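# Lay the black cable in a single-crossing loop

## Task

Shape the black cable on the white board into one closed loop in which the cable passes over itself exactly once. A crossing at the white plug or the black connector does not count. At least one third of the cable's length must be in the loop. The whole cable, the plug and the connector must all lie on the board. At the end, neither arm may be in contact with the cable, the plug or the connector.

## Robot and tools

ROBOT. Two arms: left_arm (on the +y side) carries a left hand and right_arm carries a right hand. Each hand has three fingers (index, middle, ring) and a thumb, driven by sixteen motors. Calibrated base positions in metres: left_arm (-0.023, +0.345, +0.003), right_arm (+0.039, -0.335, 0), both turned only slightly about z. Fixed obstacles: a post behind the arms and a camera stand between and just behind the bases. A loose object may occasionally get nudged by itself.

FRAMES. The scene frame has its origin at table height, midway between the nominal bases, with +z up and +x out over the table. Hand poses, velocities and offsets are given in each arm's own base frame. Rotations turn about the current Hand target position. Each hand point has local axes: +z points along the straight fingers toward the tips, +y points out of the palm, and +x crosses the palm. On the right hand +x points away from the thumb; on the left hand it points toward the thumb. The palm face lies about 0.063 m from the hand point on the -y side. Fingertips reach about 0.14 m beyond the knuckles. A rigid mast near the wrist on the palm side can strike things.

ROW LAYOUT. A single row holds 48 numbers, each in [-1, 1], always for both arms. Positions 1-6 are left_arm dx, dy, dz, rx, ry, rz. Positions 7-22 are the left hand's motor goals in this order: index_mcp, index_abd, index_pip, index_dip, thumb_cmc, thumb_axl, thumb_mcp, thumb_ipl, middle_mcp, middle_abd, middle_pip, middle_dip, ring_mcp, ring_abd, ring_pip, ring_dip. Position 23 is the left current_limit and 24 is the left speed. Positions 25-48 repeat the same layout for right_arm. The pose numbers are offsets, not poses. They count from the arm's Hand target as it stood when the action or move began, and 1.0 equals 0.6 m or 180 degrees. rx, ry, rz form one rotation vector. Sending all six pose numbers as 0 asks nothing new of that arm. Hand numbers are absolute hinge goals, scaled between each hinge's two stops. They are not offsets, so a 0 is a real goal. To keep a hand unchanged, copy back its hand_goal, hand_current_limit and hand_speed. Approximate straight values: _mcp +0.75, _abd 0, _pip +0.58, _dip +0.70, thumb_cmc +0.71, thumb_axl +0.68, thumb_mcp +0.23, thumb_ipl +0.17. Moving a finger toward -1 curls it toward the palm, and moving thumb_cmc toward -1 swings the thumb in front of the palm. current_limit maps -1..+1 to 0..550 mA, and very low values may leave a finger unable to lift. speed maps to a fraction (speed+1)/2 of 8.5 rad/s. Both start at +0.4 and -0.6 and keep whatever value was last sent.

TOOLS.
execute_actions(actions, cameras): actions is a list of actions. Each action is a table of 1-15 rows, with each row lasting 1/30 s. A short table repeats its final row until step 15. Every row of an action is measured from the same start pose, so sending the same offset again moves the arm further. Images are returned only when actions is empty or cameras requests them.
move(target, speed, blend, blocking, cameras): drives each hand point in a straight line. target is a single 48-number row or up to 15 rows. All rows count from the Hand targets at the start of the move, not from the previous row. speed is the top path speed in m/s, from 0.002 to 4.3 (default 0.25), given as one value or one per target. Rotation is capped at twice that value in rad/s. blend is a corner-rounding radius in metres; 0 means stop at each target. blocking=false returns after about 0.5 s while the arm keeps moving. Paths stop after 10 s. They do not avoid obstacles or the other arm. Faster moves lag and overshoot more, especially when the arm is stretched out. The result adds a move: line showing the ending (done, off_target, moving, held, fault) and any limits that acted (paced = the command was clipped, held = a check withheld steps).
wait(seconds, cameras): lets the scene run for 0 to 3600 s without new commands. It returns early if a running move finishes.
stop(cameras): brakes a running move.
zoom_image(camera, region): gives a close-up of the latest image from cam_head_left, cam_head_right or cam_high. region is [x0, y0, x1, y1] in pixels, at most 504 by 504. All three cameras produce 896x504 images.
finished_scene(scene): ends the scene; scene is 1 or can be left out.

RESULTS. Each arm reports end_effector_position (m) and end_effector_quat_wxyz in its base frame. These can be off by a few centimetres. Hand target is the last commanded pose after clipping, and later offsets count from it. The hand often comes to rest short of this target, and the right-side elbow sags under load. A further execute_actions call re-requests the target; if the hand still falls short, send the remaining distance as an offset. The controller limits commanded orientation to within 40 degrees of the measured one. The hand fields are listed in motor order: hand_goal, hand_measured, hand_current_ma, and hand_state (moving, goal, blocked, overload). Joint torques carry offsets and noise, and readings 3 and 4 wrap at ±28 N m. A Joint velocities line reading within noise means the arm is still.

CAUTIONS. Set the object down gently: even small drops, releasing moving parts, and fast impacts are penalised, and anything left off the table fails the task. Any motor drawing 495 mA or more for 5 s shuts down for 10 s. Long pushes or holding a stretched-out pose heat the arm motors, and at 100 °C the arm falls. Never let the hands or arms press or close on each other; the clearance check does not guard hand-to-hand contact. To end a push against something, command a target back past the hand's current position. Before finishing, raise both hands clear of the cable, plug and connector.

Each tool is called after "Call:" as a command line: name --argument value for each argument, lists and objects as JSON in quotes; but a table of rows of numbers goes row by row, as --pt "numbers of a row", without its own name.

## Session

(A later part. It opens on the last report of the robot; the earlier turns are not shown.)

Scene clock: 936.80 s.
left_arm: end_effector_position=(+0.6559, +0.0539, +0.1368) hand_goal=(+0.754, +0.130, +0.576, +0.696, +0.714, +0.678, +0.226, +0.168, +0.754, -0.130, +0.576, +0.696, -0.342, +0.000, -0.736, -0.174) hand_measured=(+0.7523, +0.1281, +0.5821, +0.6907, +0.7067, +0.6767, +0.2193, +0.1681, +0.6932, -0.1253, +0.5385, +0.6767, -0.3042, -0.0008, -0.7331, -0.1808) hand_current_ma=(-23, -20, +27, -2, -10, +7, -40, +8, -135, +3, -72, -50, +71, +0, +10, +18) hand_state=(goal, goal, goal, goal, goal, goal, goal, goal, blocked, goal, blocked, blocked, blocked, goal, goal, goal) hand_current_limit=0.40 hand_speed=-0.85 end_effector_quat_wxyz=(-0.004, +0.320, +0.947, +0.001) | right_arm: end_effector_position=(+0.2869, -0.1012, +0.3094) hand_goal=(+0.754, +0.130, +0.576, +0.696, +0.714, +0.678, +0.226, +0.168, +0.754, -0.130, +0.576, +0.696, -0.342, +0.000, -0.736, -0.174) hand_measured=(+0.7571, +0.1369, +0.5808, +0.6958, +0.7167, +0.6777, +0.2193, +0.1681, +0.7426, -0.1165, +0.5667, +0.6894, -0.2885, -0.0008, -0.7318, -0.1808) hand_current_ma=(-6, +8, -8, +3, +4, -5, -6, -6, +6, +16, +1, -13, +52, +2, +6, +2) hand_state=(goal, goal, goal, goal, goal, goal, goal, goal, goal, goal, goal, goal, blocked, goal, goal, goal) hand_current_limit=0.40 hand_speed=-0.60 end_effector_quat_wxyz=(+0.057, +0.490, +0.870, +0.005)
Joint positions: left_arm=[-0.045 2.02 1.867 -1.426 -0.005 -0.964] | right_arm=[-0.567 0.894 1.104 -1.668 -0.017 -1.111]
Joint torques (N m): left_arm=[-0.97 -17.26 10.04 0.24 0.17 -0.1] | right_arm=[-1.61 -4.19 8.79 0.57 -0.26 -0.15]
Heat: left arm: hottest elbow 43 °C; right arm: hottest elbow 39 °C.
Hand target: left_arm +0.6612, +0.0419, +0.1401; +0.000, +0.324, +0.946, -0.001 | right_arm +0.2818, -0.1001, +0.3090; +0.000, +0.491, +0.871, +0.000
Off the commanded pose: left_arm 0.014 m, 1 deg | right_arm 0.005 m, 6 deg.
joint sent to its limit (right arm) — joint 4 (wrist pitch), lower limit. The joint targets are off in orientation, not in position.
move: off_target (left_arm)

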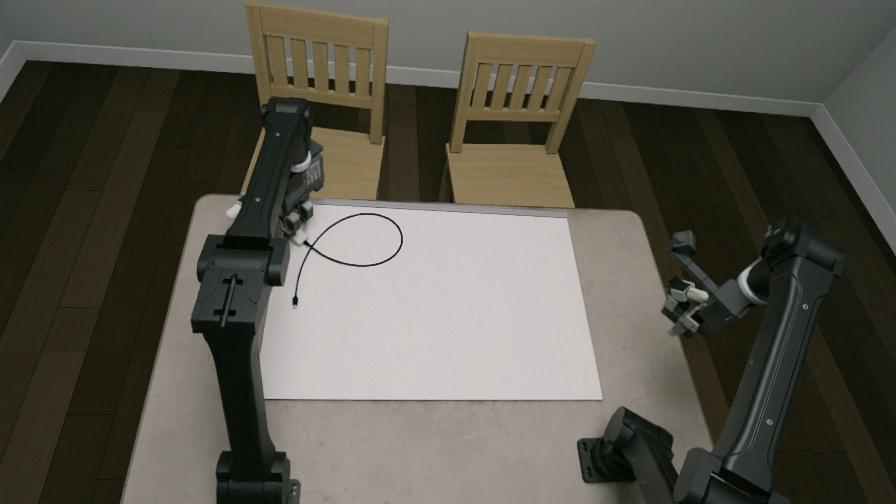

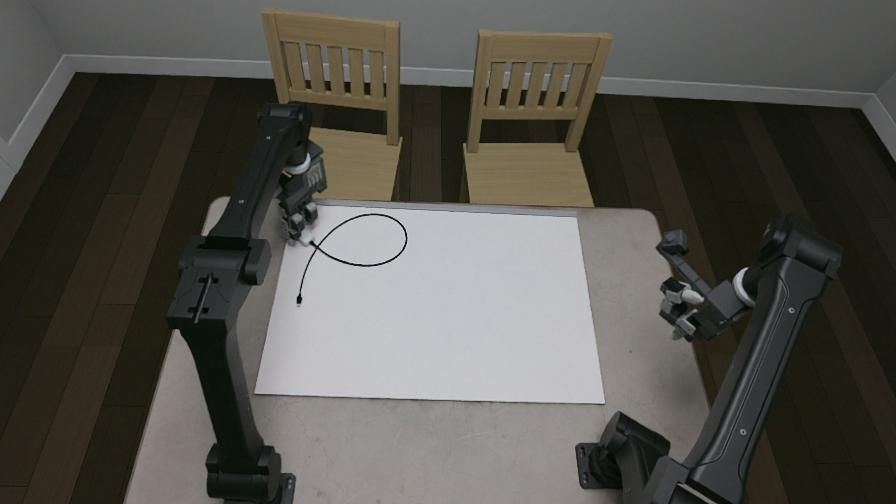

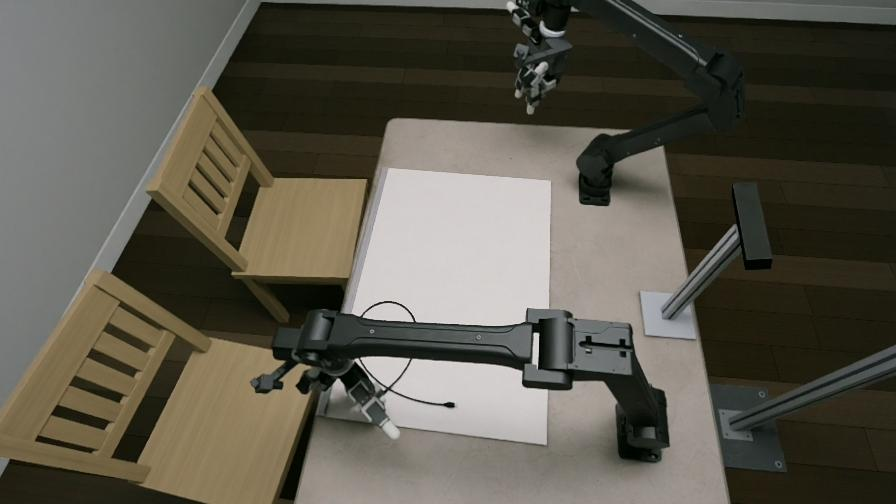

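Call:
move --pt "0.0 0.0 0.08 0 0 0 0.754 0.13 0.576 0.696 0.714 0.678 0.226 0.168 0.754 -0.13 0.576 0.696 -0.342 0 -0.737 -0.174 0.4 -0.85 0 0 0 0 0 0 0.754 0.13 0.576 0.696 0.714 0.678 0.226 0.168 0.754 -0.13 0.576 0.696 -0.342 0 -0.737 -0.174 0.4 -0.6" --pt "0.02 0.054 0.08 0 0 0 0.754 0.13 0.576 0.696 0.714 0.678 0.226 0.168 0.754 -0.13 0.576 0.696 -0.342 0 -0.737 -0.174 0.4 -0.85 0 0 0 0 0 0 0.754 0.13 0.576 0.696 0.714 0.678 0.226 0.168 0.754 -0.13 0.576 0.696 -0.342 0 -0.737 -0.174 0.4 -0.6" --speed 0.08 --cameras '["all"]'

Call:
zoom_image --camera "cam_head_right" --region '[270, 180, 340, 250]'

Call:
zoom_image --camera "cam_high" --region '[320, 340, 420, 440]'

Scene clock: 980.90 s.
left_arm: end_effector_position=(+0.6597, +0.0712, +0.1745) hand_goal=(+0.754, +0.130, +0.576, +0.696, +0.714, +0.678, +0.226, +0.168, +0.754, -0.130, +0.576, +0.696, -0.342, +0.000, -0.736, -0.174) hand_measured=(+0.7523, +0.1179, +0.5808, +0.6907, +0.7054, +0.6777, +0.2193, +0.1672, +0.7426, -0.1283, +0.5680, +0.6869, -0.3042, -0.0008, -0.7331, -0.1808) hand_current_ma=(+2, -18, +17, +2, -22, +5, -31, +0, -21, -10, -9, -23, +89, -13, +11, -11) hand_state=(goal, goal, goal, goal, goal, goal, goal, goal, goal, goal, goal, goal, blocked, goal, goal, goal) hand_current_limit=0.40 hand_speed=-0.85 end_effector_quat_wxyz=(-0.015, +0.322, +0.946, -0.004) | right_arm: end_effector_position=(+0.2869, -0.1012, +0.3094) hand_goal=(+0.754, +0.130, +0.576, +0.696, +0.714, +0.678, +0.226, +0.168, +0.754, -0.130, +0.576, +0.696, -0.342, +0.000, -0.736, -0.174) hand_measured=(+0.7571, +0.1369, +0.5795, +0.6971, +0.7180, +0.6767, +0.2203, +0.1681, +0.7414, -0.1165, +0.5667, +0.6894, -0.2873, +0.0007, -0.7318, -0.1808) hand_current_ma=(-4, +4, -9, +2, +0, +1, -7, -8, -3, +14, +3, -6, +50, +4, +11, +1) hand_state=(goal, goal, goal, goal, goal, goal, goal, goal, goal, goal, goal, goal, blocked, goal, goal, goal) hand_current_limit=0.40 hand_speed=-0.60 end_effector_quat_wxyz=(+0.057, +0.490, +0.870, +0.005)
Joint positions: left_arm=[-0.015 2.035 1.993 -1.561 -0.001 -0.929] | right_arm=[-0.567 0.894 1.104 -1.668 -0.017 -1.111]
Joint torques (N m): left_arm=[1.03 -17.2 12.49 0.05 0.01 0.07] | right_arm=[-1.61 -4.31 8.79 0.54 -0.26 -0.16]
Heat: left arm: hottest elbow 44 °C; right arm: hottest elbow 39 °C.
Hand target: left_arm +0.6732, +0.0743, +0.1881; -0.001, +0.324, +0.946, -0.001 | right_arm +0.2818, -0.1001, +0.3090; +0.000, +0.491, +0.871, +0.000
Off the commanded pose: left_arm 0.019 m, 2 deg | right_arm 0.005 m, 6 deg.
joint sent to its limit (right arm) — joint 4 (wrist pitch), lower limit. The joint targets are off in orientation, not in position.
move: off_target (left_arm)

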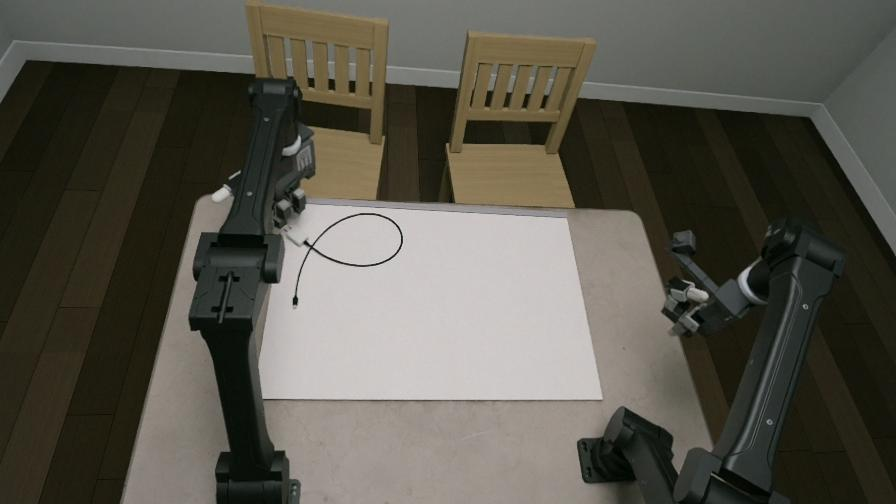

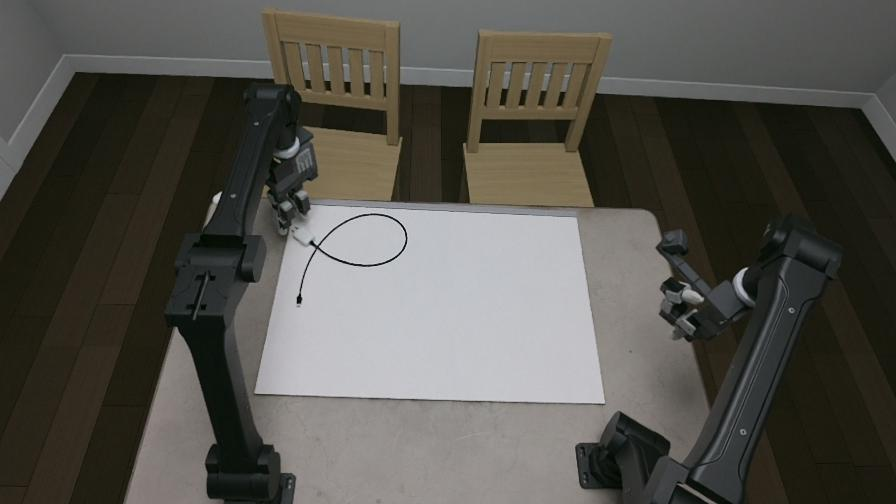

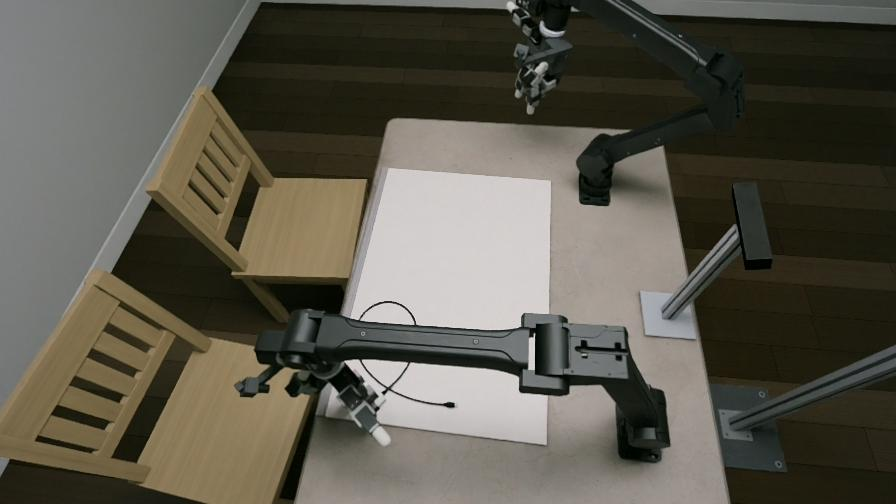

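Scaled by 7.200 from the camera's image (finer frame: 1280x720).

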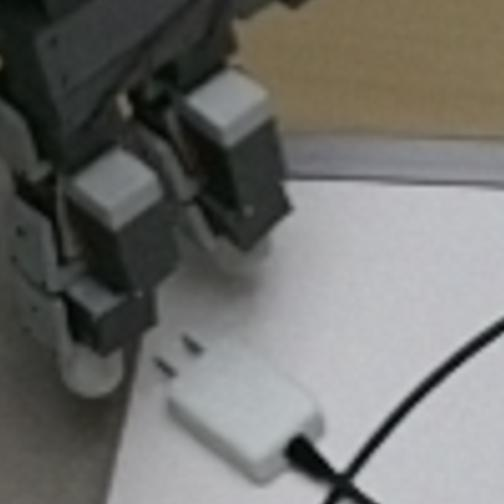

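Scaled by 5.040 from the camera's image (finer frame: 1280x720).

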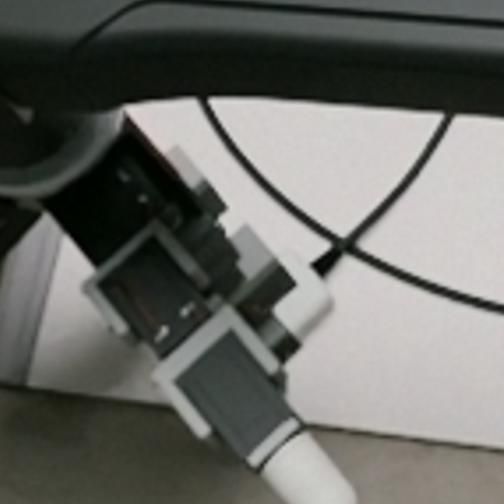

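Call:
move --pt "-0.05 -0.0555 0.0 0 0 0 0.754 0.13 0.576 0.696 0.714 0.678 0.226 0.168 0.754 -0.13 0.576 0.696 -0.342 0 -0.737 -0.174 0.4 -0.85 0 0 0 0 0 0 0.754 0.13 0.576 0.696 0.714 0.678 0.226 0.168 0.754 -0.13 0.576 0.696 -0.342 0 -0.737 -0.174 0.4 -0.6" --pt "-0.05 -0.0555 -0.067 0 0 0 0.754 0.13 0.576 0.696 0.714 0.678 0.226 0.168 0.754 -0.13 0.576 0.696 -0.342 0 -0.737 -0.174 0.4 -0.85 0 0 0 0 0 0 0.754 0.13 0.576 0.696 0.714 0.678 0.226 0.168 0.754 -0.13 0.576 0.696 -0.342 0 -0.737 -0.174 0.4 -0.6" --speed 0.08 --cameras '["all"]'

Call:
zoom_image --camera "cam_head_right" --region '[270, 180, 340, 250]'

Call:
zoom_image --camera "cam_high" --region '[320, 340, 420, 440]'

Scene clock: 1011.30 s.
left_arm: end_effector_position=(+0.6422, +0.0444, +0.1433) hand_goal=(+0.754, +0.130, +0.576, +0.696, +0.714, +0.678, +0.226, +0.168, +0.754, -0.130, +0.576, +0.696, -0.342, +0.000, -0.736, -0.174) hand_measured=(+0.7523, +0.1179, +0.5808, +0.6907, +0.7067, +0.6767, +0.2193, +0.1681, +0.7426, -0.1283, +0.5680, +0.6869, -0.3030, -0.0008, -0.7331, -0.1808) hand_current_ma=(-17, -31, -3, -22, -25, +11, -34, +4, -23, +6, +9, +5, +80, -6, +13, -14) hand_state=(goal, goal, goal, goal, goal, goal, goal, goal, goal, goal, goal, goal, blocked, goal, goal, goal) hand_current_limit=0.40 hand_speed=-0.85 end_effector_quat_wxyz=(-0.009, +0.326, +0.945, -0.003) | right_arm: end_effector_position=(+0.2869, -0.1012, +0.3094) hand_goal=(+0.754, +0.130, +0.576, +0.696, +0.714, +0.678, +0.226, +0.168, +0.754, -0.130, +0.576, +0.696, -0.342, +0.000, -0.736, -0.174) hand_measured=(+0.7571, +0.1369, +0.5808, +0.6958, +0.7180, +0.6777, +0.2193, +0.1681, +0.7414, -0.1165, +0.5667, +0.6894, -0.2885, +0.0007, -0.7318, -0.1808) hand_current_ma=(-8, +0, -9, +8, +2, -4, -6, -3, +1, +7, +3, -11, +50, +4, +11, -5) hand_state=(goal, goal, goal, goal, goal, goal, goal, goal, goal, goal, goal, goal, blocked, goal, goal, goal) hand_current_limit=0.40 hand_speed=-0.60 end_effector_quat_wxyz=(+0.057, +0.490, +0.870, +0.005)
Joint positions: left_arm=[-0.059 1.984 1.83 -1.435 0.001 -0.966] | right_arm=[-0.567 0.894 1.104 -1.668 -0.017 -1.111]
Joint torques (N m): left_arm=[-0.03 -17.96 8.09 1.06 -0.04 -0.13] | right_arm=[-1.61 -4.31 8.79 0.57 -0.26 -0.15]
Heat: left arm: hottest elbow 43 °C; right arm: hottest elbow 39 °C.
Hand target: left_arm +0.6433, +0.0408, +0.1478; +0.000, +0.324, +0.946, -0.001 | right_arm +0.2818, -0.1001, +0.3090; +0.000, +0.491, +0.871, +0.000
Off the commanded pose: left_arm 0.006 m, 1 deg | right_arm 0.005 m, 6 deg.
joint sent to its limit (right arm) — joint 4 (wrist pitch), lower limit. The joint targets are off in orientation, not in position.
move: done

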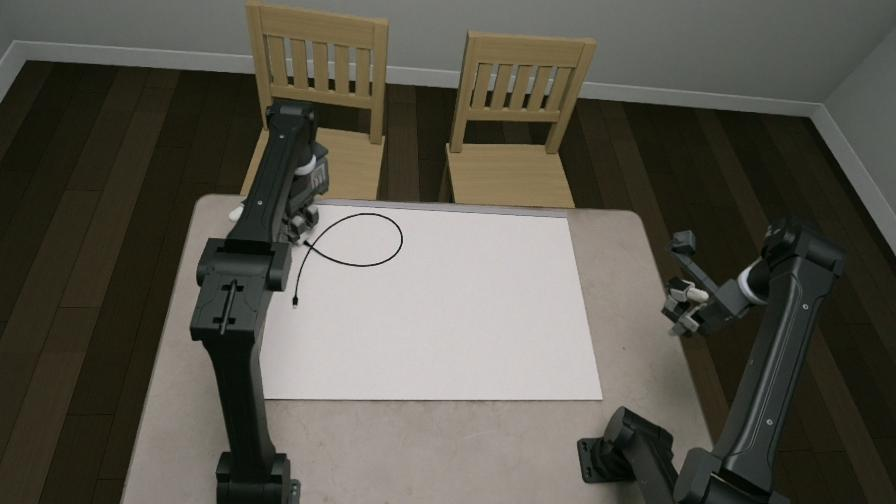

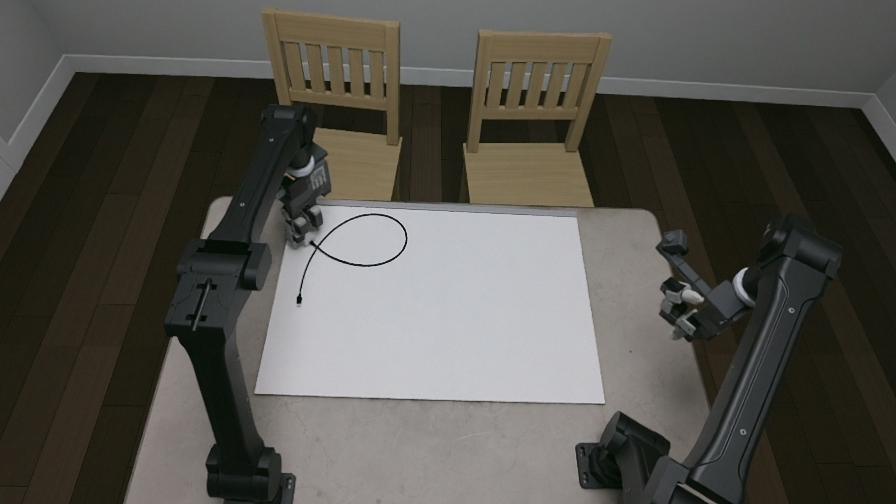

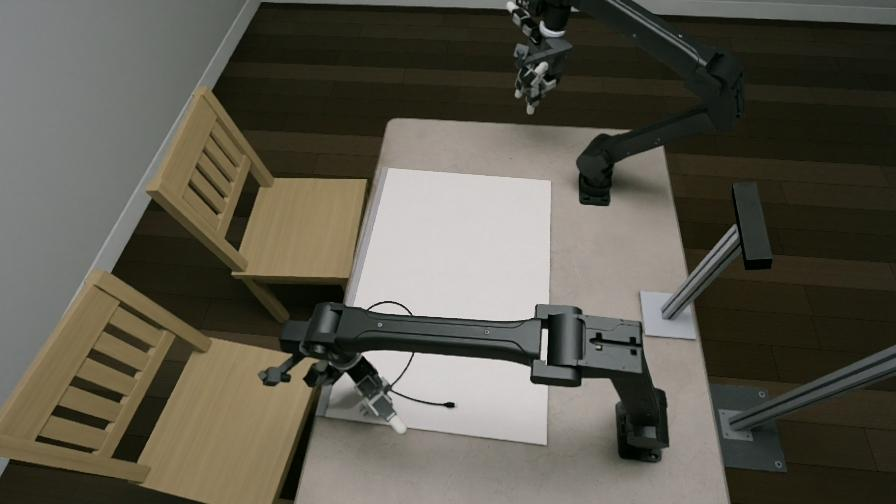

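Scaled by 7.200 from the camera's image (finer frame: 1280x720).

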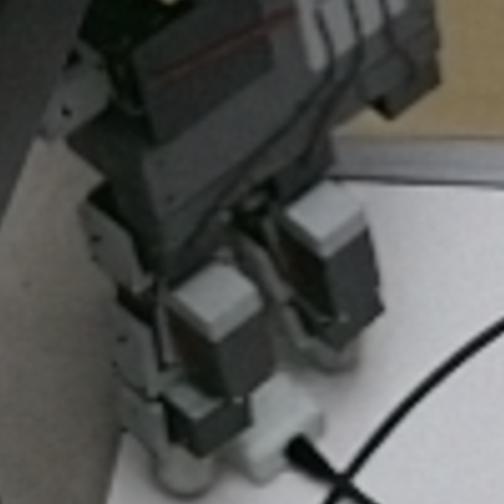

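Scaled by 5.040 from the camera's image (finer frame: 1280x720).

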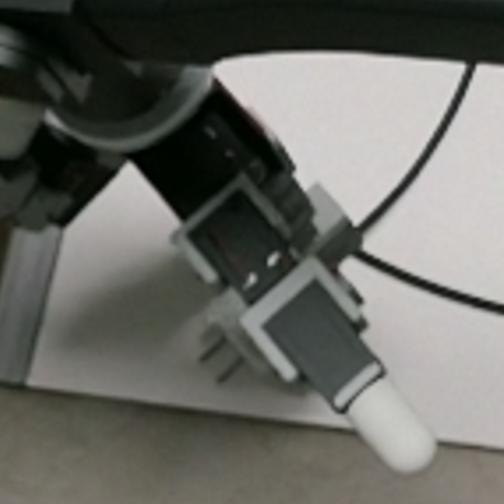

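Call:
move --pt "0 0 -0.015 0 0 0 0.754 0.13 0.576 0.696 0.714 0.678 0.226 0.168 0.754 -0.13 0.576 0.696 -0.342 0 -0.737 -0.174 0.4 -0.85 0 0 0 0 0 0 0.754 0.13 0.576 0.696 0.714 0.678 0.226 0.168 0.754 -0.13 0.576 0.696 -0.342 0 -0.737 -0.174 0.4 -0.6" --pt "0 0 -0.015 0 0 0 0.754 0.03 0.576 0.696 0.714 0.678 0.226 0.168 0.754 -0.03 0.576 0.696 -0.342 0 -0.737 -0.174 0.4 -0.85 0 0 0 0 0 0 0.754 0.13 0.576 0.696 0.714 0.678 0.226 0.168 0.754 -0.13 0.576 0.696 -0.342 0 -0.737 -0.174 0.4 -0.6" --pt "0 0 -0.015 0 0 0 0.754 -0.22 0.576 0.696 0.714 0.678 0.226 0.168 0.754 0.22 0.576 0.696 -0.342 0 -0.737 -0.174 0.4 -0.85 0 0 0 0 0 0 0.754 0.13 0.576 0.696 0.714 0.678 0.226 0.168 0.754 -0.13 0.576 0.696 -0.342 0 -0.737 -0.174 0.4 -0.6" --speed 0.06 --cameras '["all"]'

Call:
zoom_image --camera "cam_head_right" --region '[270, 180, 340, 250]'

Call:
zoom_image --camera "cam_high" --region '[320, 340, 420, 440]'

Scene clock: 1035.23 s.
left_arm: end_effector_position=(+0.6435, +0.0441, +0.1371) hand_goal=(+0.754, -0.220, +0.576, +0.696, +0.714, +0.678, +0.226, +0.168, +0.754, +0.220, +0.576, +0.696, -0.342, +0.000, -0.736, -0.174) hand_measured=(+0.7595, -0.0184, +0.5859, +0.7034, +0.7054, +0.6777, +0.2183, +0.1672, +0.7438, -0.0975, +0.5744, +0.6894, -0.3042, -0.0008, -0.7331, -0.1808) hand_current_ma=(+3, +274, +18, +11, -16, -10, -26, +7, -36, -390, -2, -20, +70, -2, +4, +12) hand_state=(goal, blocked, goal, goal, goal, goal, goal, goal, goal, blocked, goal, goal, blocked, goal, goal, goal) hand_current_limit=0.40 hand_speed=-0.85 end_effector_quat_wxyz=(-0.004, +0.326, +0.946, -0.003) | right_arm: end_effector_position=(+0.2869, -0.1012, +0.3094) hand_goal=(+0.754, +0.130, +0.576, +0.696, +0.714, +0.678, +0.226, +0.168, +0.754, -0.130, +0.576, +0.696, -0.342, +0.000, -0.736, -0.174) hand_measured=(+0.7571, +0.1369, +0.5795, +0.6958, +0.7167, +0.6767, +0.2203, +0.1681, +0.7426, -0.1165, +0.5667, +0.6894, -0.2885, -0.0008, -0.7318, -0.1808) hand_current_ma=(-2, +2, -5, +3, +1, -2, -3, -4, -3, +12, +3, -14, +58, +4, +7, +2) hand_state=(goal, goal, goal, goal, goal, goal, goal, goal, goal, goal, goal, goal, blocked, goal, goal, goal) hand_current_limit=0.40 hand_speed=-0.60 end_effector_quat_wxyz=(+0.057, +0.490, +0.870, +0.005)
Joint positions: left_arm=[-0.059 1.984 1.813 -1.409 0.003 -0.966] | right_arm=[-0.567 0.894 1.104 -1.668 -0.017 -1.111]
Joint torques (N m): left_arm=[-0.03 -17.79 8.03 0.9 -0.09 -0.13] | right_arm=[-1.55 -4.31 8.77 0.54 -0.26 -0.15]
Heat: left arm: hottest elbow 42 °C; right arm: hottest elbow 39 °C.
Hand target: left_arm +0.6432, +0.0409, +0.1388; -0.001, +0.324, +0.946, -0.001 | right_arm +0.2818, -0.1001, +0.3090; +0.000, +0.491, +0.871, +0.000
Off the commanded pose: left_arm 0.004 m, 0 deg | right_arm 0.005 m, 6 deg.
joint sent to its limit (right arm) — joint 4 (wrist pitch), lower limit. The joint targets are off in orientation, not in position.
move: done

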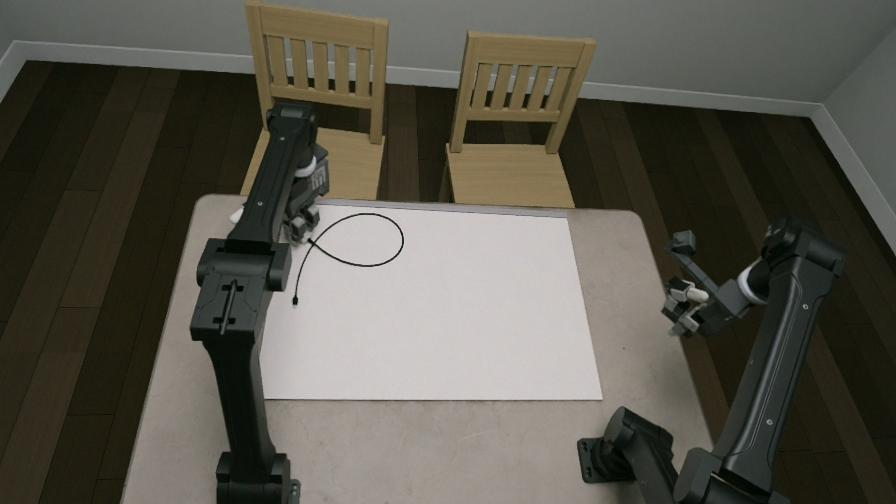

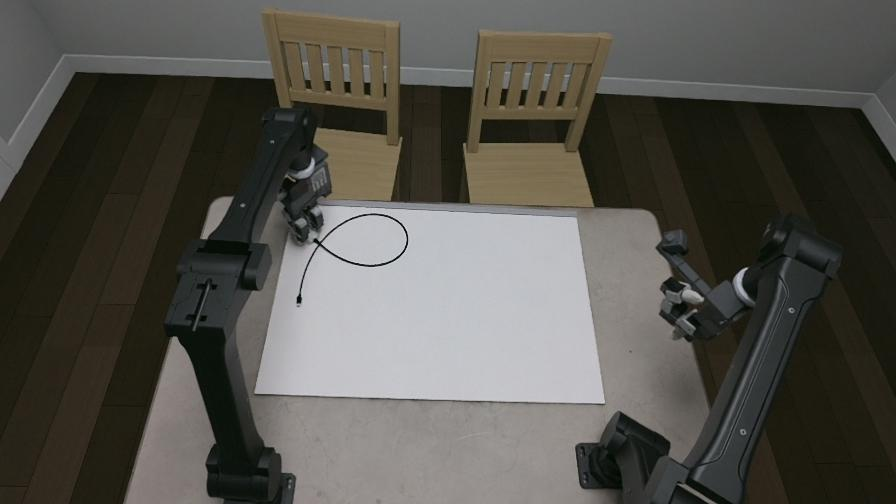

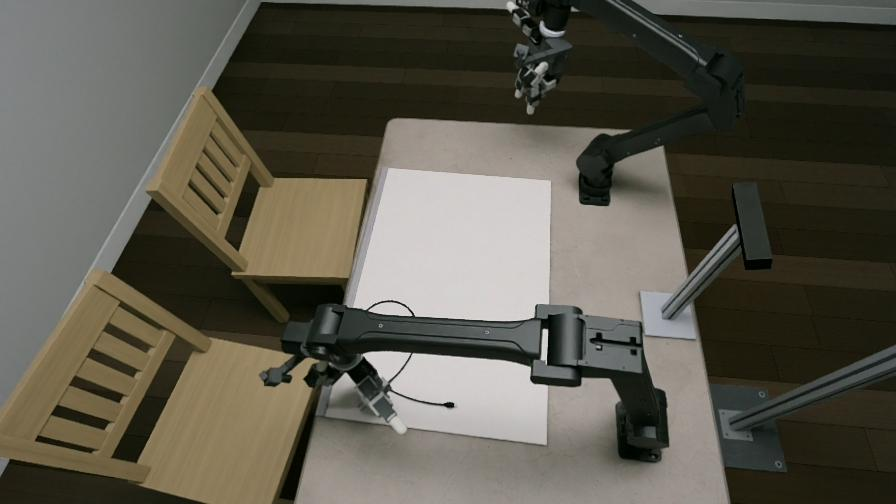

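Scaled by 7.200 from the camera's image (finer frame: 1280x720).

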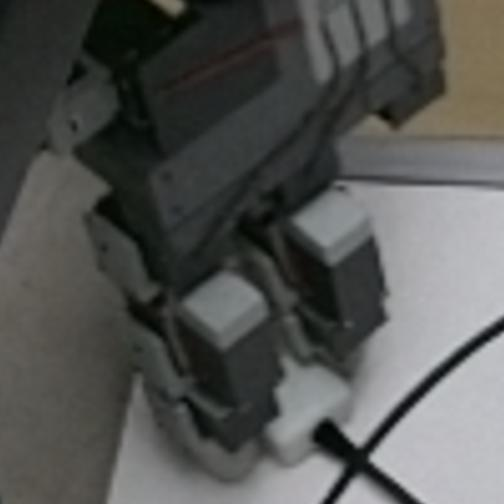

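Scaled by 5.040 from the camera's image (finer frame: 1280x720).

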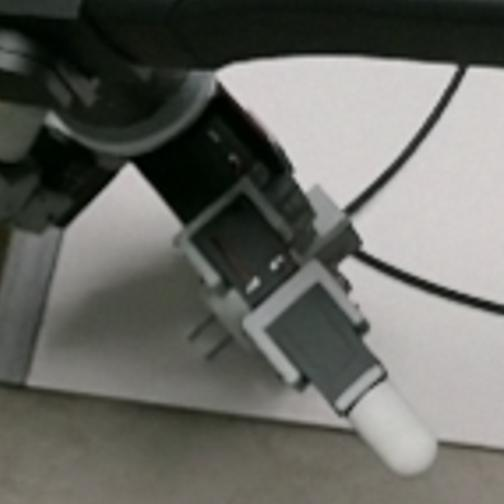

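Call:
move --pt "0 0 0.055 0 0 0 0.754 -0.22 0.576 0.696 0.714 0.678 0.226 0.168 0.754 0.22 0.576 0.696 -0.342 0 -0.737 -0.174 0.4 -0.85 0 0 0 0 0 0 0.754 0.13 0.576 0.696 0.714 0.678 0.226 0.168 0.754 -0.13 0.576 0.696 -0.342 0 -0.737 -0.174 0.4 -0.6" --pt "0.028 -0.097 0.055 0 0 -0.236 0.754 -0.22 0.576 0.696 0.714 0.678 0.226 0.168 0.754 0.22 0.576 0.696 -0.342 0 -0.737 -0.174 0.4 -0.85 0 0 0 0 0 0 0.754 0.13 0.576 0.696 0.714 0.678 0.226 0.168 0.754 -0.13 0.576 0.696 -0.342 0 -0.737 -0.174 0.4 -0.6" --speed 0.07 --cameras '["all"]'

Call:
zoom_image --camera "cam_head_right" --region '[260, 180, 440, 320]'

Scene clock: 1056.00 s.
left_arm: end_effector_position=(+0.6585, -0.0086, +0.1553) hand_goal=(+0.754, -0.220, +0.576, +0.696, +0.714, +0.678, +0.226, +0.168, +0.754, +0.220, +0.576, +0.696, -0.342, +0.000, -0.736, -0.174) hand_measured=(+0.7848, -0.0213, +0.5911, +0.7047, +0.7054, +0.6767, +0.2193, +0.1672, +0.7185, -0.0784, +0.5590, +0.6881, -0.3042, +0.0007, -0.7331, -0.1808) hand_current_ma=(+62, +261, +22, +2, -22, +8, -34, +13, -94, -402, -52, -21, +89, -1, +7, -19) hand_state=(blocked, blocked, goal, goal, goal, goal, goal, goal, blocked, blocked, goal, goal, blocked, goal, goal, goal) hand_current_limit=0.40 hand_speed=-0.85 end_effector_quat_wxyz=(-0.015, +0.636, +0.771, -0.011) | right_arm: end_effector_position=(+0.2869, -0.1012, +0.3094) hand_goal=(+0.754, +0.130, +0.576, +0.696, +0.714, +0.678, +0.226, +0.168, +0.754, -0.130, +0.576, +0.696, -0.342, +0.000, -0.736, -0.174) hand_measured=(+0.7571, +0.1369, +0.5795, +0.6958, +0.7180, +0.6767, +0.2193, +0.1681, +0.7426, -0.1165, +0.5667, +0.6894, -0.2885, -0.0008, -0.7318, -0.1808) hand_current_ma=(-1, +1, -6, -2, +2, -1, -4, -9, +3, +14, +4, -5, +53, +2, +12, -1) hand_state=(goal, goal, goal, goal, goal, goal, goal, goal, goal, goal, goal, goal, blocked, goal, goal, goal) hand_current_limit=0.40 hand_speed=-0.60 end_effector_quat_wxyz=(+0.057, +0.490, +0.870, +0.005)
Joint positions: left_arm=[-0.08 1.914 1.76 -1.454 0.001 -0.271] | right_arm=[-0.567 0.894 1.104 -1.668 -0.017 -1.111]
Joint torques (N m): left_arm=[-0.62 -18.55 8.21 1.13 -0.05 0.04] | right_arm=[-1.61 -4.25 8.79 0.55 -0.26 -0.16]
Motor temperatures (°C): left_arm=[25 32 41 24 23 23] | right_arm=[23 26 39 23 23 20]
Heat: left arm: hottest elbow 41 °C; right arm: hottest elbow 39 °C.
Hand target: left_arm +0.6600, -0.0174, +0.1719; -0.001, +0.645, +0.764, +0.000 | right_arm +0.2818, -0.1001, +0.3090; +0.000, +0.491, +0.871, +0.000
Off the commanded pose: left_arm 0.019 m, 2 deg | right_arm 0.005 m, 6 deg.
joint sent to its limit (right arm) — joint 4 (wrist pitch), lower limit. The joint targets are off in orientation, not in position.
move: off_target (left_arm)

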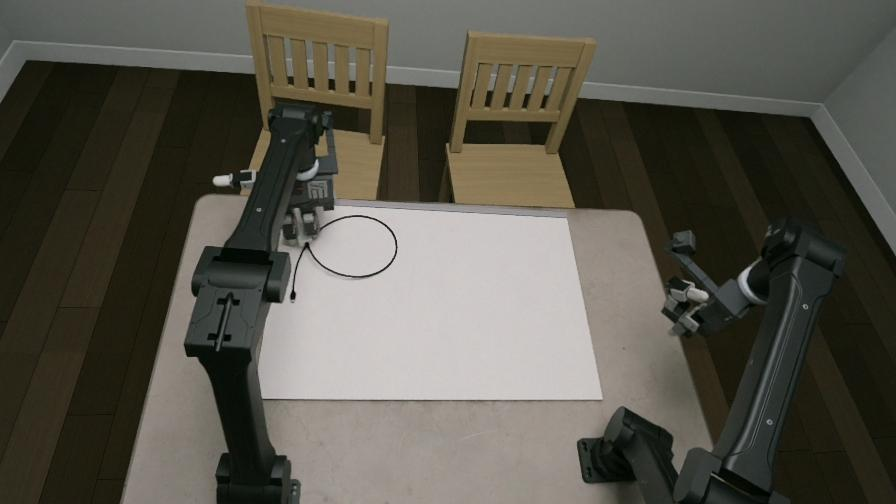

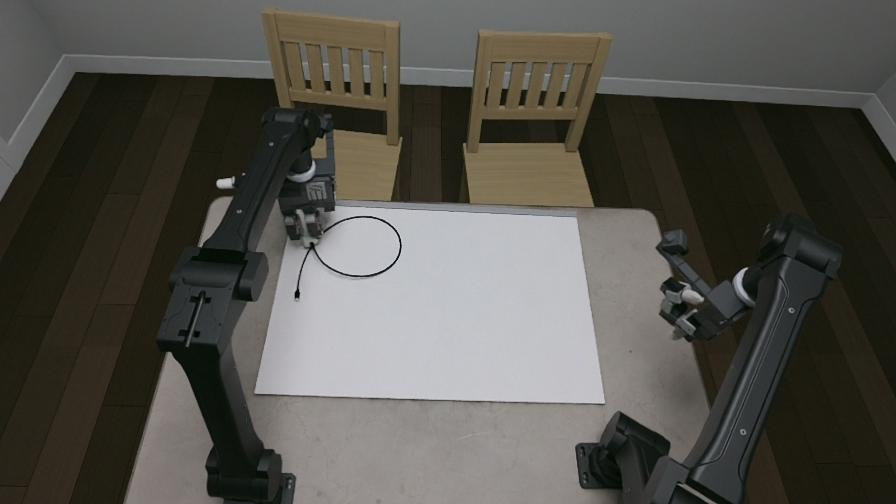

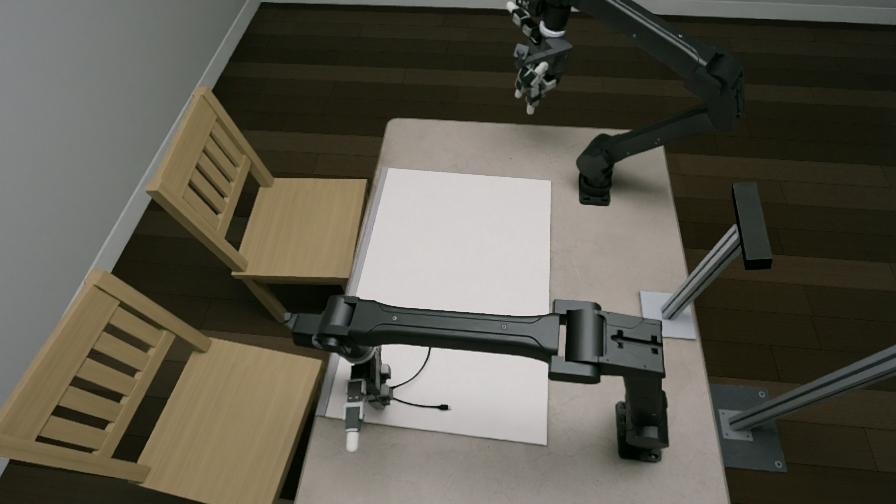

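Scaled by 2.800 from the camera's image (finer frame: 1280x720).

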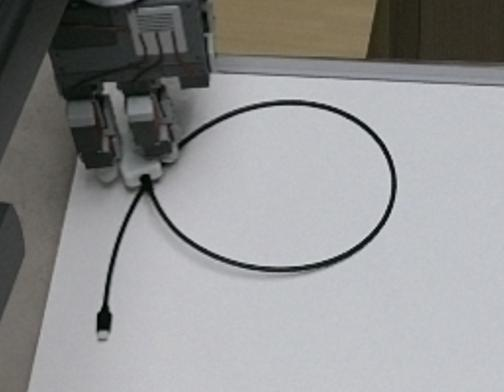

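Call:
move --pt "0.05 0.045 0.02 0 0 0.06 0.754 -0.22 0.576 0.696 0.714 0.678 0.226 0.168 0.754 0.22 0.576 0.696 -0.342 0 -0.737 -0.174 0.4 -0.85 0 0 0 0 0 0 0.754 0.13 0.576 0.696 0.714 0.678 0.226 0.168 0.754 -0.13 0.576 0.696 -0.342 0 -0.737 -0.174 0.4 -0.6" --speed 0.1 --cameras '["cam_head_left","cam_head_right"]'

Call:
zoom_image --camera "cam_head_right" --region '[260, 180, 440, 320]'

Scene clock: 1082.87 s.
left_arm: end_effector_position=(+0.6757, +0.0018, +0.1669) hand_goal=(+0.754, -0.220, +0.576, +0.696, +0.714, +0.678, +0.226, +0.168, +0.754, +0.220, +0.576, +0.696, -0.342, +0.000, -0.736, -0.174) hand_measured=(+0.7848, -0.0198, +0.5911, +0.7034, +0.7054, +0.6777, +0.2193, +0.1681, +0.7185, -0.0784, +0.5590, +0.6881, -0.3042, -0.0008, -0.7331, -0.1808) hand_current_ma=(+40, +269, +59, +10, -18, -4, -24, -16, -83, -400, -5, -23, +74, -7, +8, -7) hand_state=(blocked, blocked, goal, goal, goal, goal, goal, goal, blocked, blocked, goal, goal, blocked, goal, goal, goal) hand_current_limit=0.40 hand_speed=-0.85 end_effector_quat_wxyz=(-0.015, +0.579, +0.815, -0.010) | right_arm: end_effector_position=(+0.2869, -0.1012, +0.3094) hand_goal=(+0.754, +0.130, +0.576, +0.696, +0.714, +0.678, +0.226, +0.168, +0.754, -0.130, +0.576, +0.696, -0.342, +0.000, -0.736, -0.174) hand_measured=(+0.7583, +0.1369, +0.5808, +0.6971, +0.7180, +0.6777, +0.2193, +0.1681, +0.7414, -0.1165, +0.5667, +0.6894, -0.2885, +0.0007, -0.7318, -0.1808) hand_current_ma=(-2, +3, -10, +2, -1, +0, -8, -6, +1, +14, +3, -9, +53, +1, +9, -1) hand_state=(goal, goal, goal, goal, goal, goal, goal, goal, goal, goal, goal, goal, blocked, goal, goal, goal) hand_current_limit=0.40 hand_speed=-0.60 end_effector_quat_wxyz=(+0.057, +0.490, +0.870, +0.005)
Joint positions: left_arm=[-0.078 1.975 1.883 -1.514 0.001 -0.413] | right_arm=[-0.567 0.894 1.104 -1.668 -0.017 -1.111]
Joint torques (N m): left_arm=[1.55 -16.62 12.63 0.12 -0.05 -0.11] | right_arm=[-1.61 -4.25 8.8 0.55 -0.26 -0.16]
Heat: left arm: hottest elbow 39 °C; right arm: hottest elbow 39 °C.
Hand target: left_arm +0.6899, +0.0097, +0.1838; -0.001, +0.570, +0.822, +0.000 | right_arm +0.2818, -0.1001, +0.3090; +0.000, +0.491, +0.871, +0.000
Off the commanded pose: left_arm 0.024 m, 2 deg | right_arm 0.005 m, 6 deg.
joint sent to its limit (right arm) — joint 4 (wrist pitch), lower limit. The joint targets are off in orientation, not in position.
move: off_target (left_arm)

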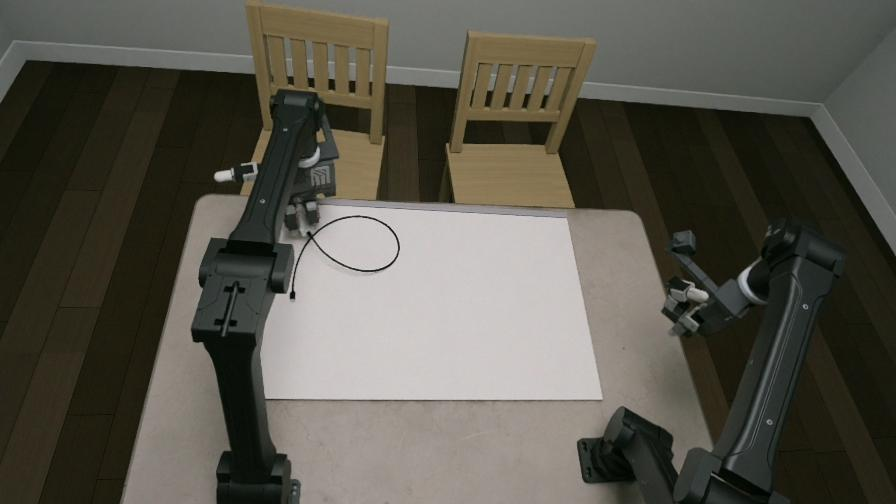

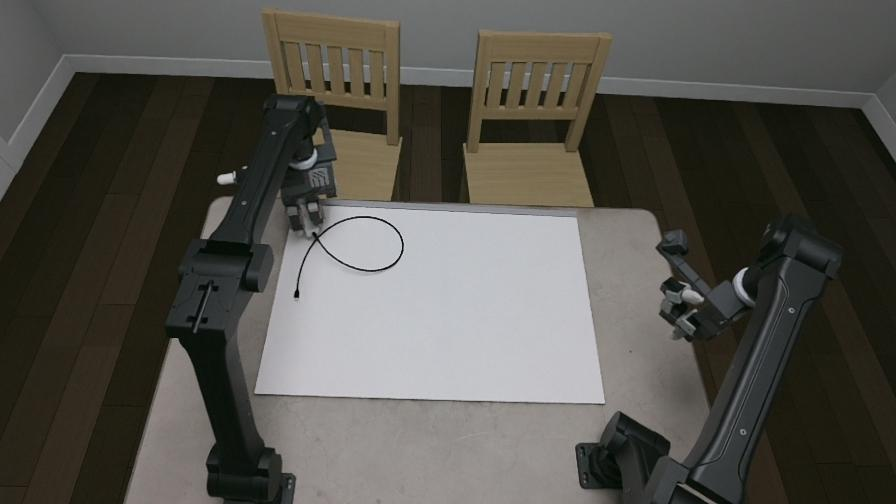

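Scaled by 2.800 from the camera's image (finer frame: 1280x720).

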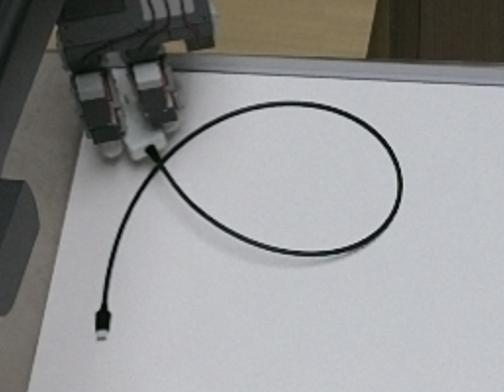

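Call:
move --pt "0.012 0.035 -0.01 0 0 0.0 0.754 -0.22 0.576 0.696 0.714 0.678 0.226 0.168 0.754 0.22 0.576 0.696 -0.342 0 -0.737 -0.174 0.4 -0.85 0 0 0 0 0 0 0.754 0.13 0.576 0.696 0.714 0.678 0.226 0.168 0.754 -0.13 0.576 0.696 -0.342 0 -0.737 -0.174 0.4 -0.6" --pt "0.008 0.035 -0.075 0 0 0.0 0.754 -0.22 0.576 0.696 0.714 0.678 0.226 0.168 0.754 0.22 0.576 0.696 -0.342 0 -0.737 -0.174 0.4 -0.85 0 0 0 0 0 0 0.754 0.13 0.576 0.696 0.714 0.678 0.226 0.168 0.754 -0.13 0.576 0.696 -0.342 0 -0.737 -0.174 0.4 -0.6" --speed 0.1 --cameras '["cam_head_left","cam_head_right","cam_high"]'

Call:
zoom_image --camera "cam_head_right" --region '[260, 180, 440, 320]'

Scene clock: 1092.70 s.
left_arm: end_effector_position=(+0.6912, +0.0280, +0.1438) hand_goal=(+0.754, -0.220, +0.576, +0.696, +0.714, +0.678, +0.226, +0.168, +0.754, +0.220, +0.576, +0.696, -0.342, +0.000, -0.736, -0.174) hand_measured=(+0.7848, -0.0198, +0.5911, +0.7034, +0.7054, +0.6767, +0.2193, +0.1681, +0.7185, -0.0784, +0.5590, +0.6881, -0.3042, -0.0008, -0.7331, -0.1808) hand_current_ma=(+49, +263, +19, +16, -29, -2, -21, -12, -97, -404, -28, -22, +76, -14, +15, -6) hand_state=(blocked, blocked, goal, goal, goal, goal, goal, goal, blocked, blocked, goal, goal, blocked, goal, goal, goal) hand_current_limit=0.40 hand_speed=-0.85 end_effector_quat_wxyz=(-0.002, +0.568, +0.823, -0.002) | right_arm: end_effector_position=(+0.2869, -0.1012, +0.3094) hand_goal=(+0.754, +0.130, +0.576, +0.696, +0.714, +0.678, +0.226, +0.168, +0.754, -0.130, +0.576, +0.696, -0.342, +0.000, -0.736, -0.174) hand_measured=(+0.7583, +0.1355, +0.5795, +0.6958, +0.7180, +0.6777, +0.2203, +0.1681, +0.7426, -0.1165, +0.5667, +0.6894, -0.2885, +0.0007, -0.7318, -0.1808) hand_current_ma=(-7, +5, -9, +9, -1, +4, -9, -8, +2, +12, +2, -3, +56, +2, +10, +7) hand_state=(goal, goal, goal, goal, goal, goal, goal, goal, goal, goal, goal, goal, blocked, goal, goal, goal) hand_current_limit=0.40 hand_speed=-0.60 end_effector_quat_wxyz=(+0.057, +0.490, +0.870, +0.005)
Joint positions: left_arm=[-0.037 2.007 1.867 -1.437 0 -0.398] | right_arm=[-0.567 0.894 1.104 -1.668 -0.017 -1.111]
Joint torques (N m): left_arm=[0.91 -17.32 8.49 1.26 0 0.04] | right_arm=[-1.55 -4.37 8.79 0.55 -0.25 -0.16]
Heat: left arm: hottest elbow 40 °C; right arm: hottest elbow 39 °C.
Hand target: left_arm +0.6948, +0.0307, +0.1390; -0.001, +0.570, +0.822, +0.000 | right_arm +0.2818, -0.1001, +0.3090; +0.000, +0.491, +0.871, +0.000
Off the commanded pose: left_arm 0.007 m, 0 deg | right_arm 0.005 m, 6 deg.
joint sent to its limit (right arm) — joint 4 (wrist pitch), lower limit. The joint targets are off in orientation, not in position.
move: done

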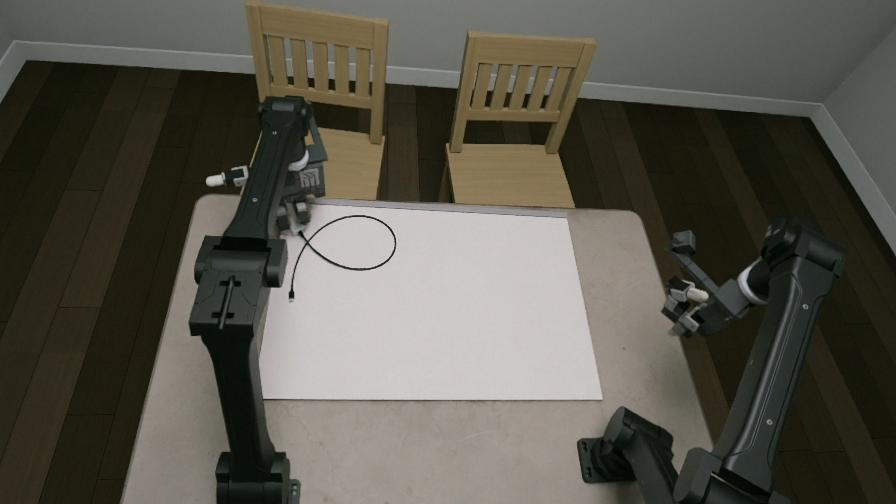

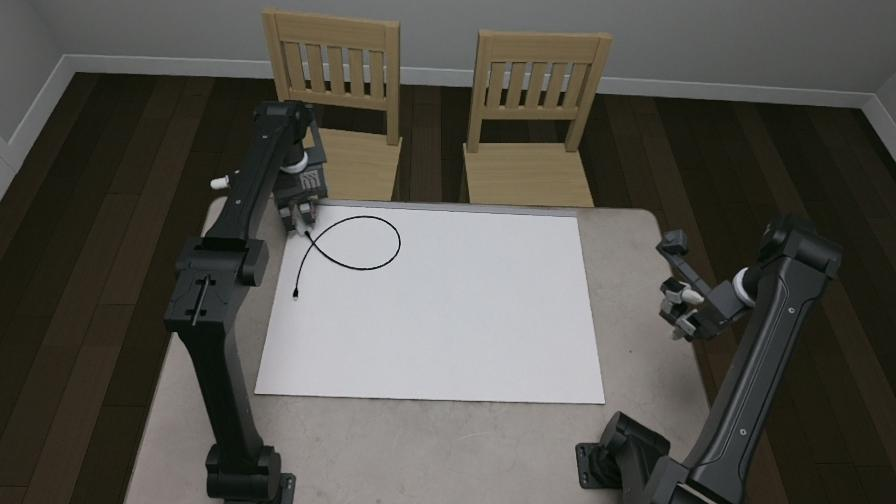

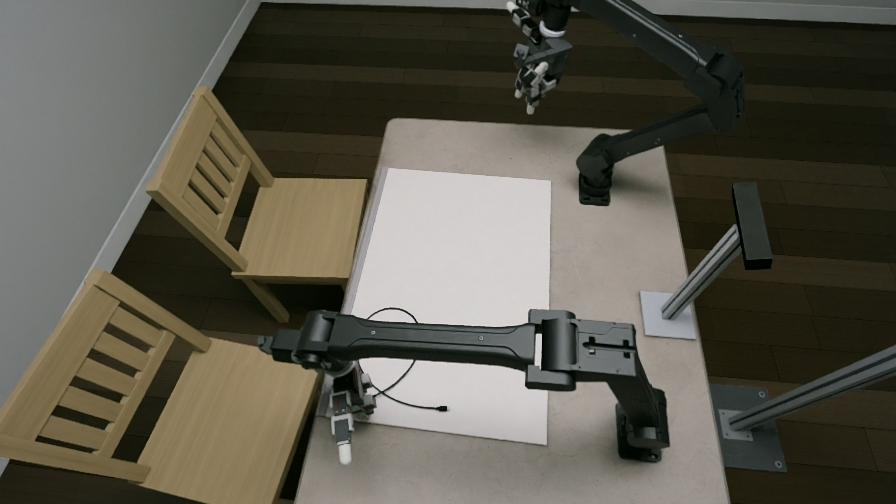

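Scaled by 2.800 from the camera's image (finer frame: 1280x720).

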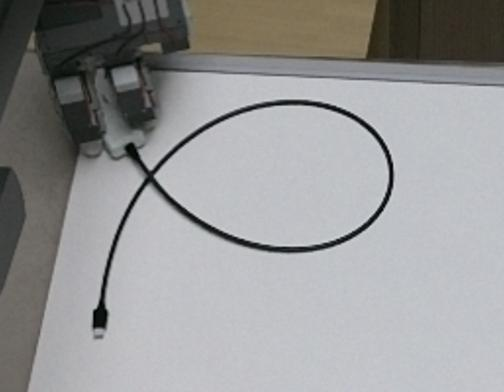

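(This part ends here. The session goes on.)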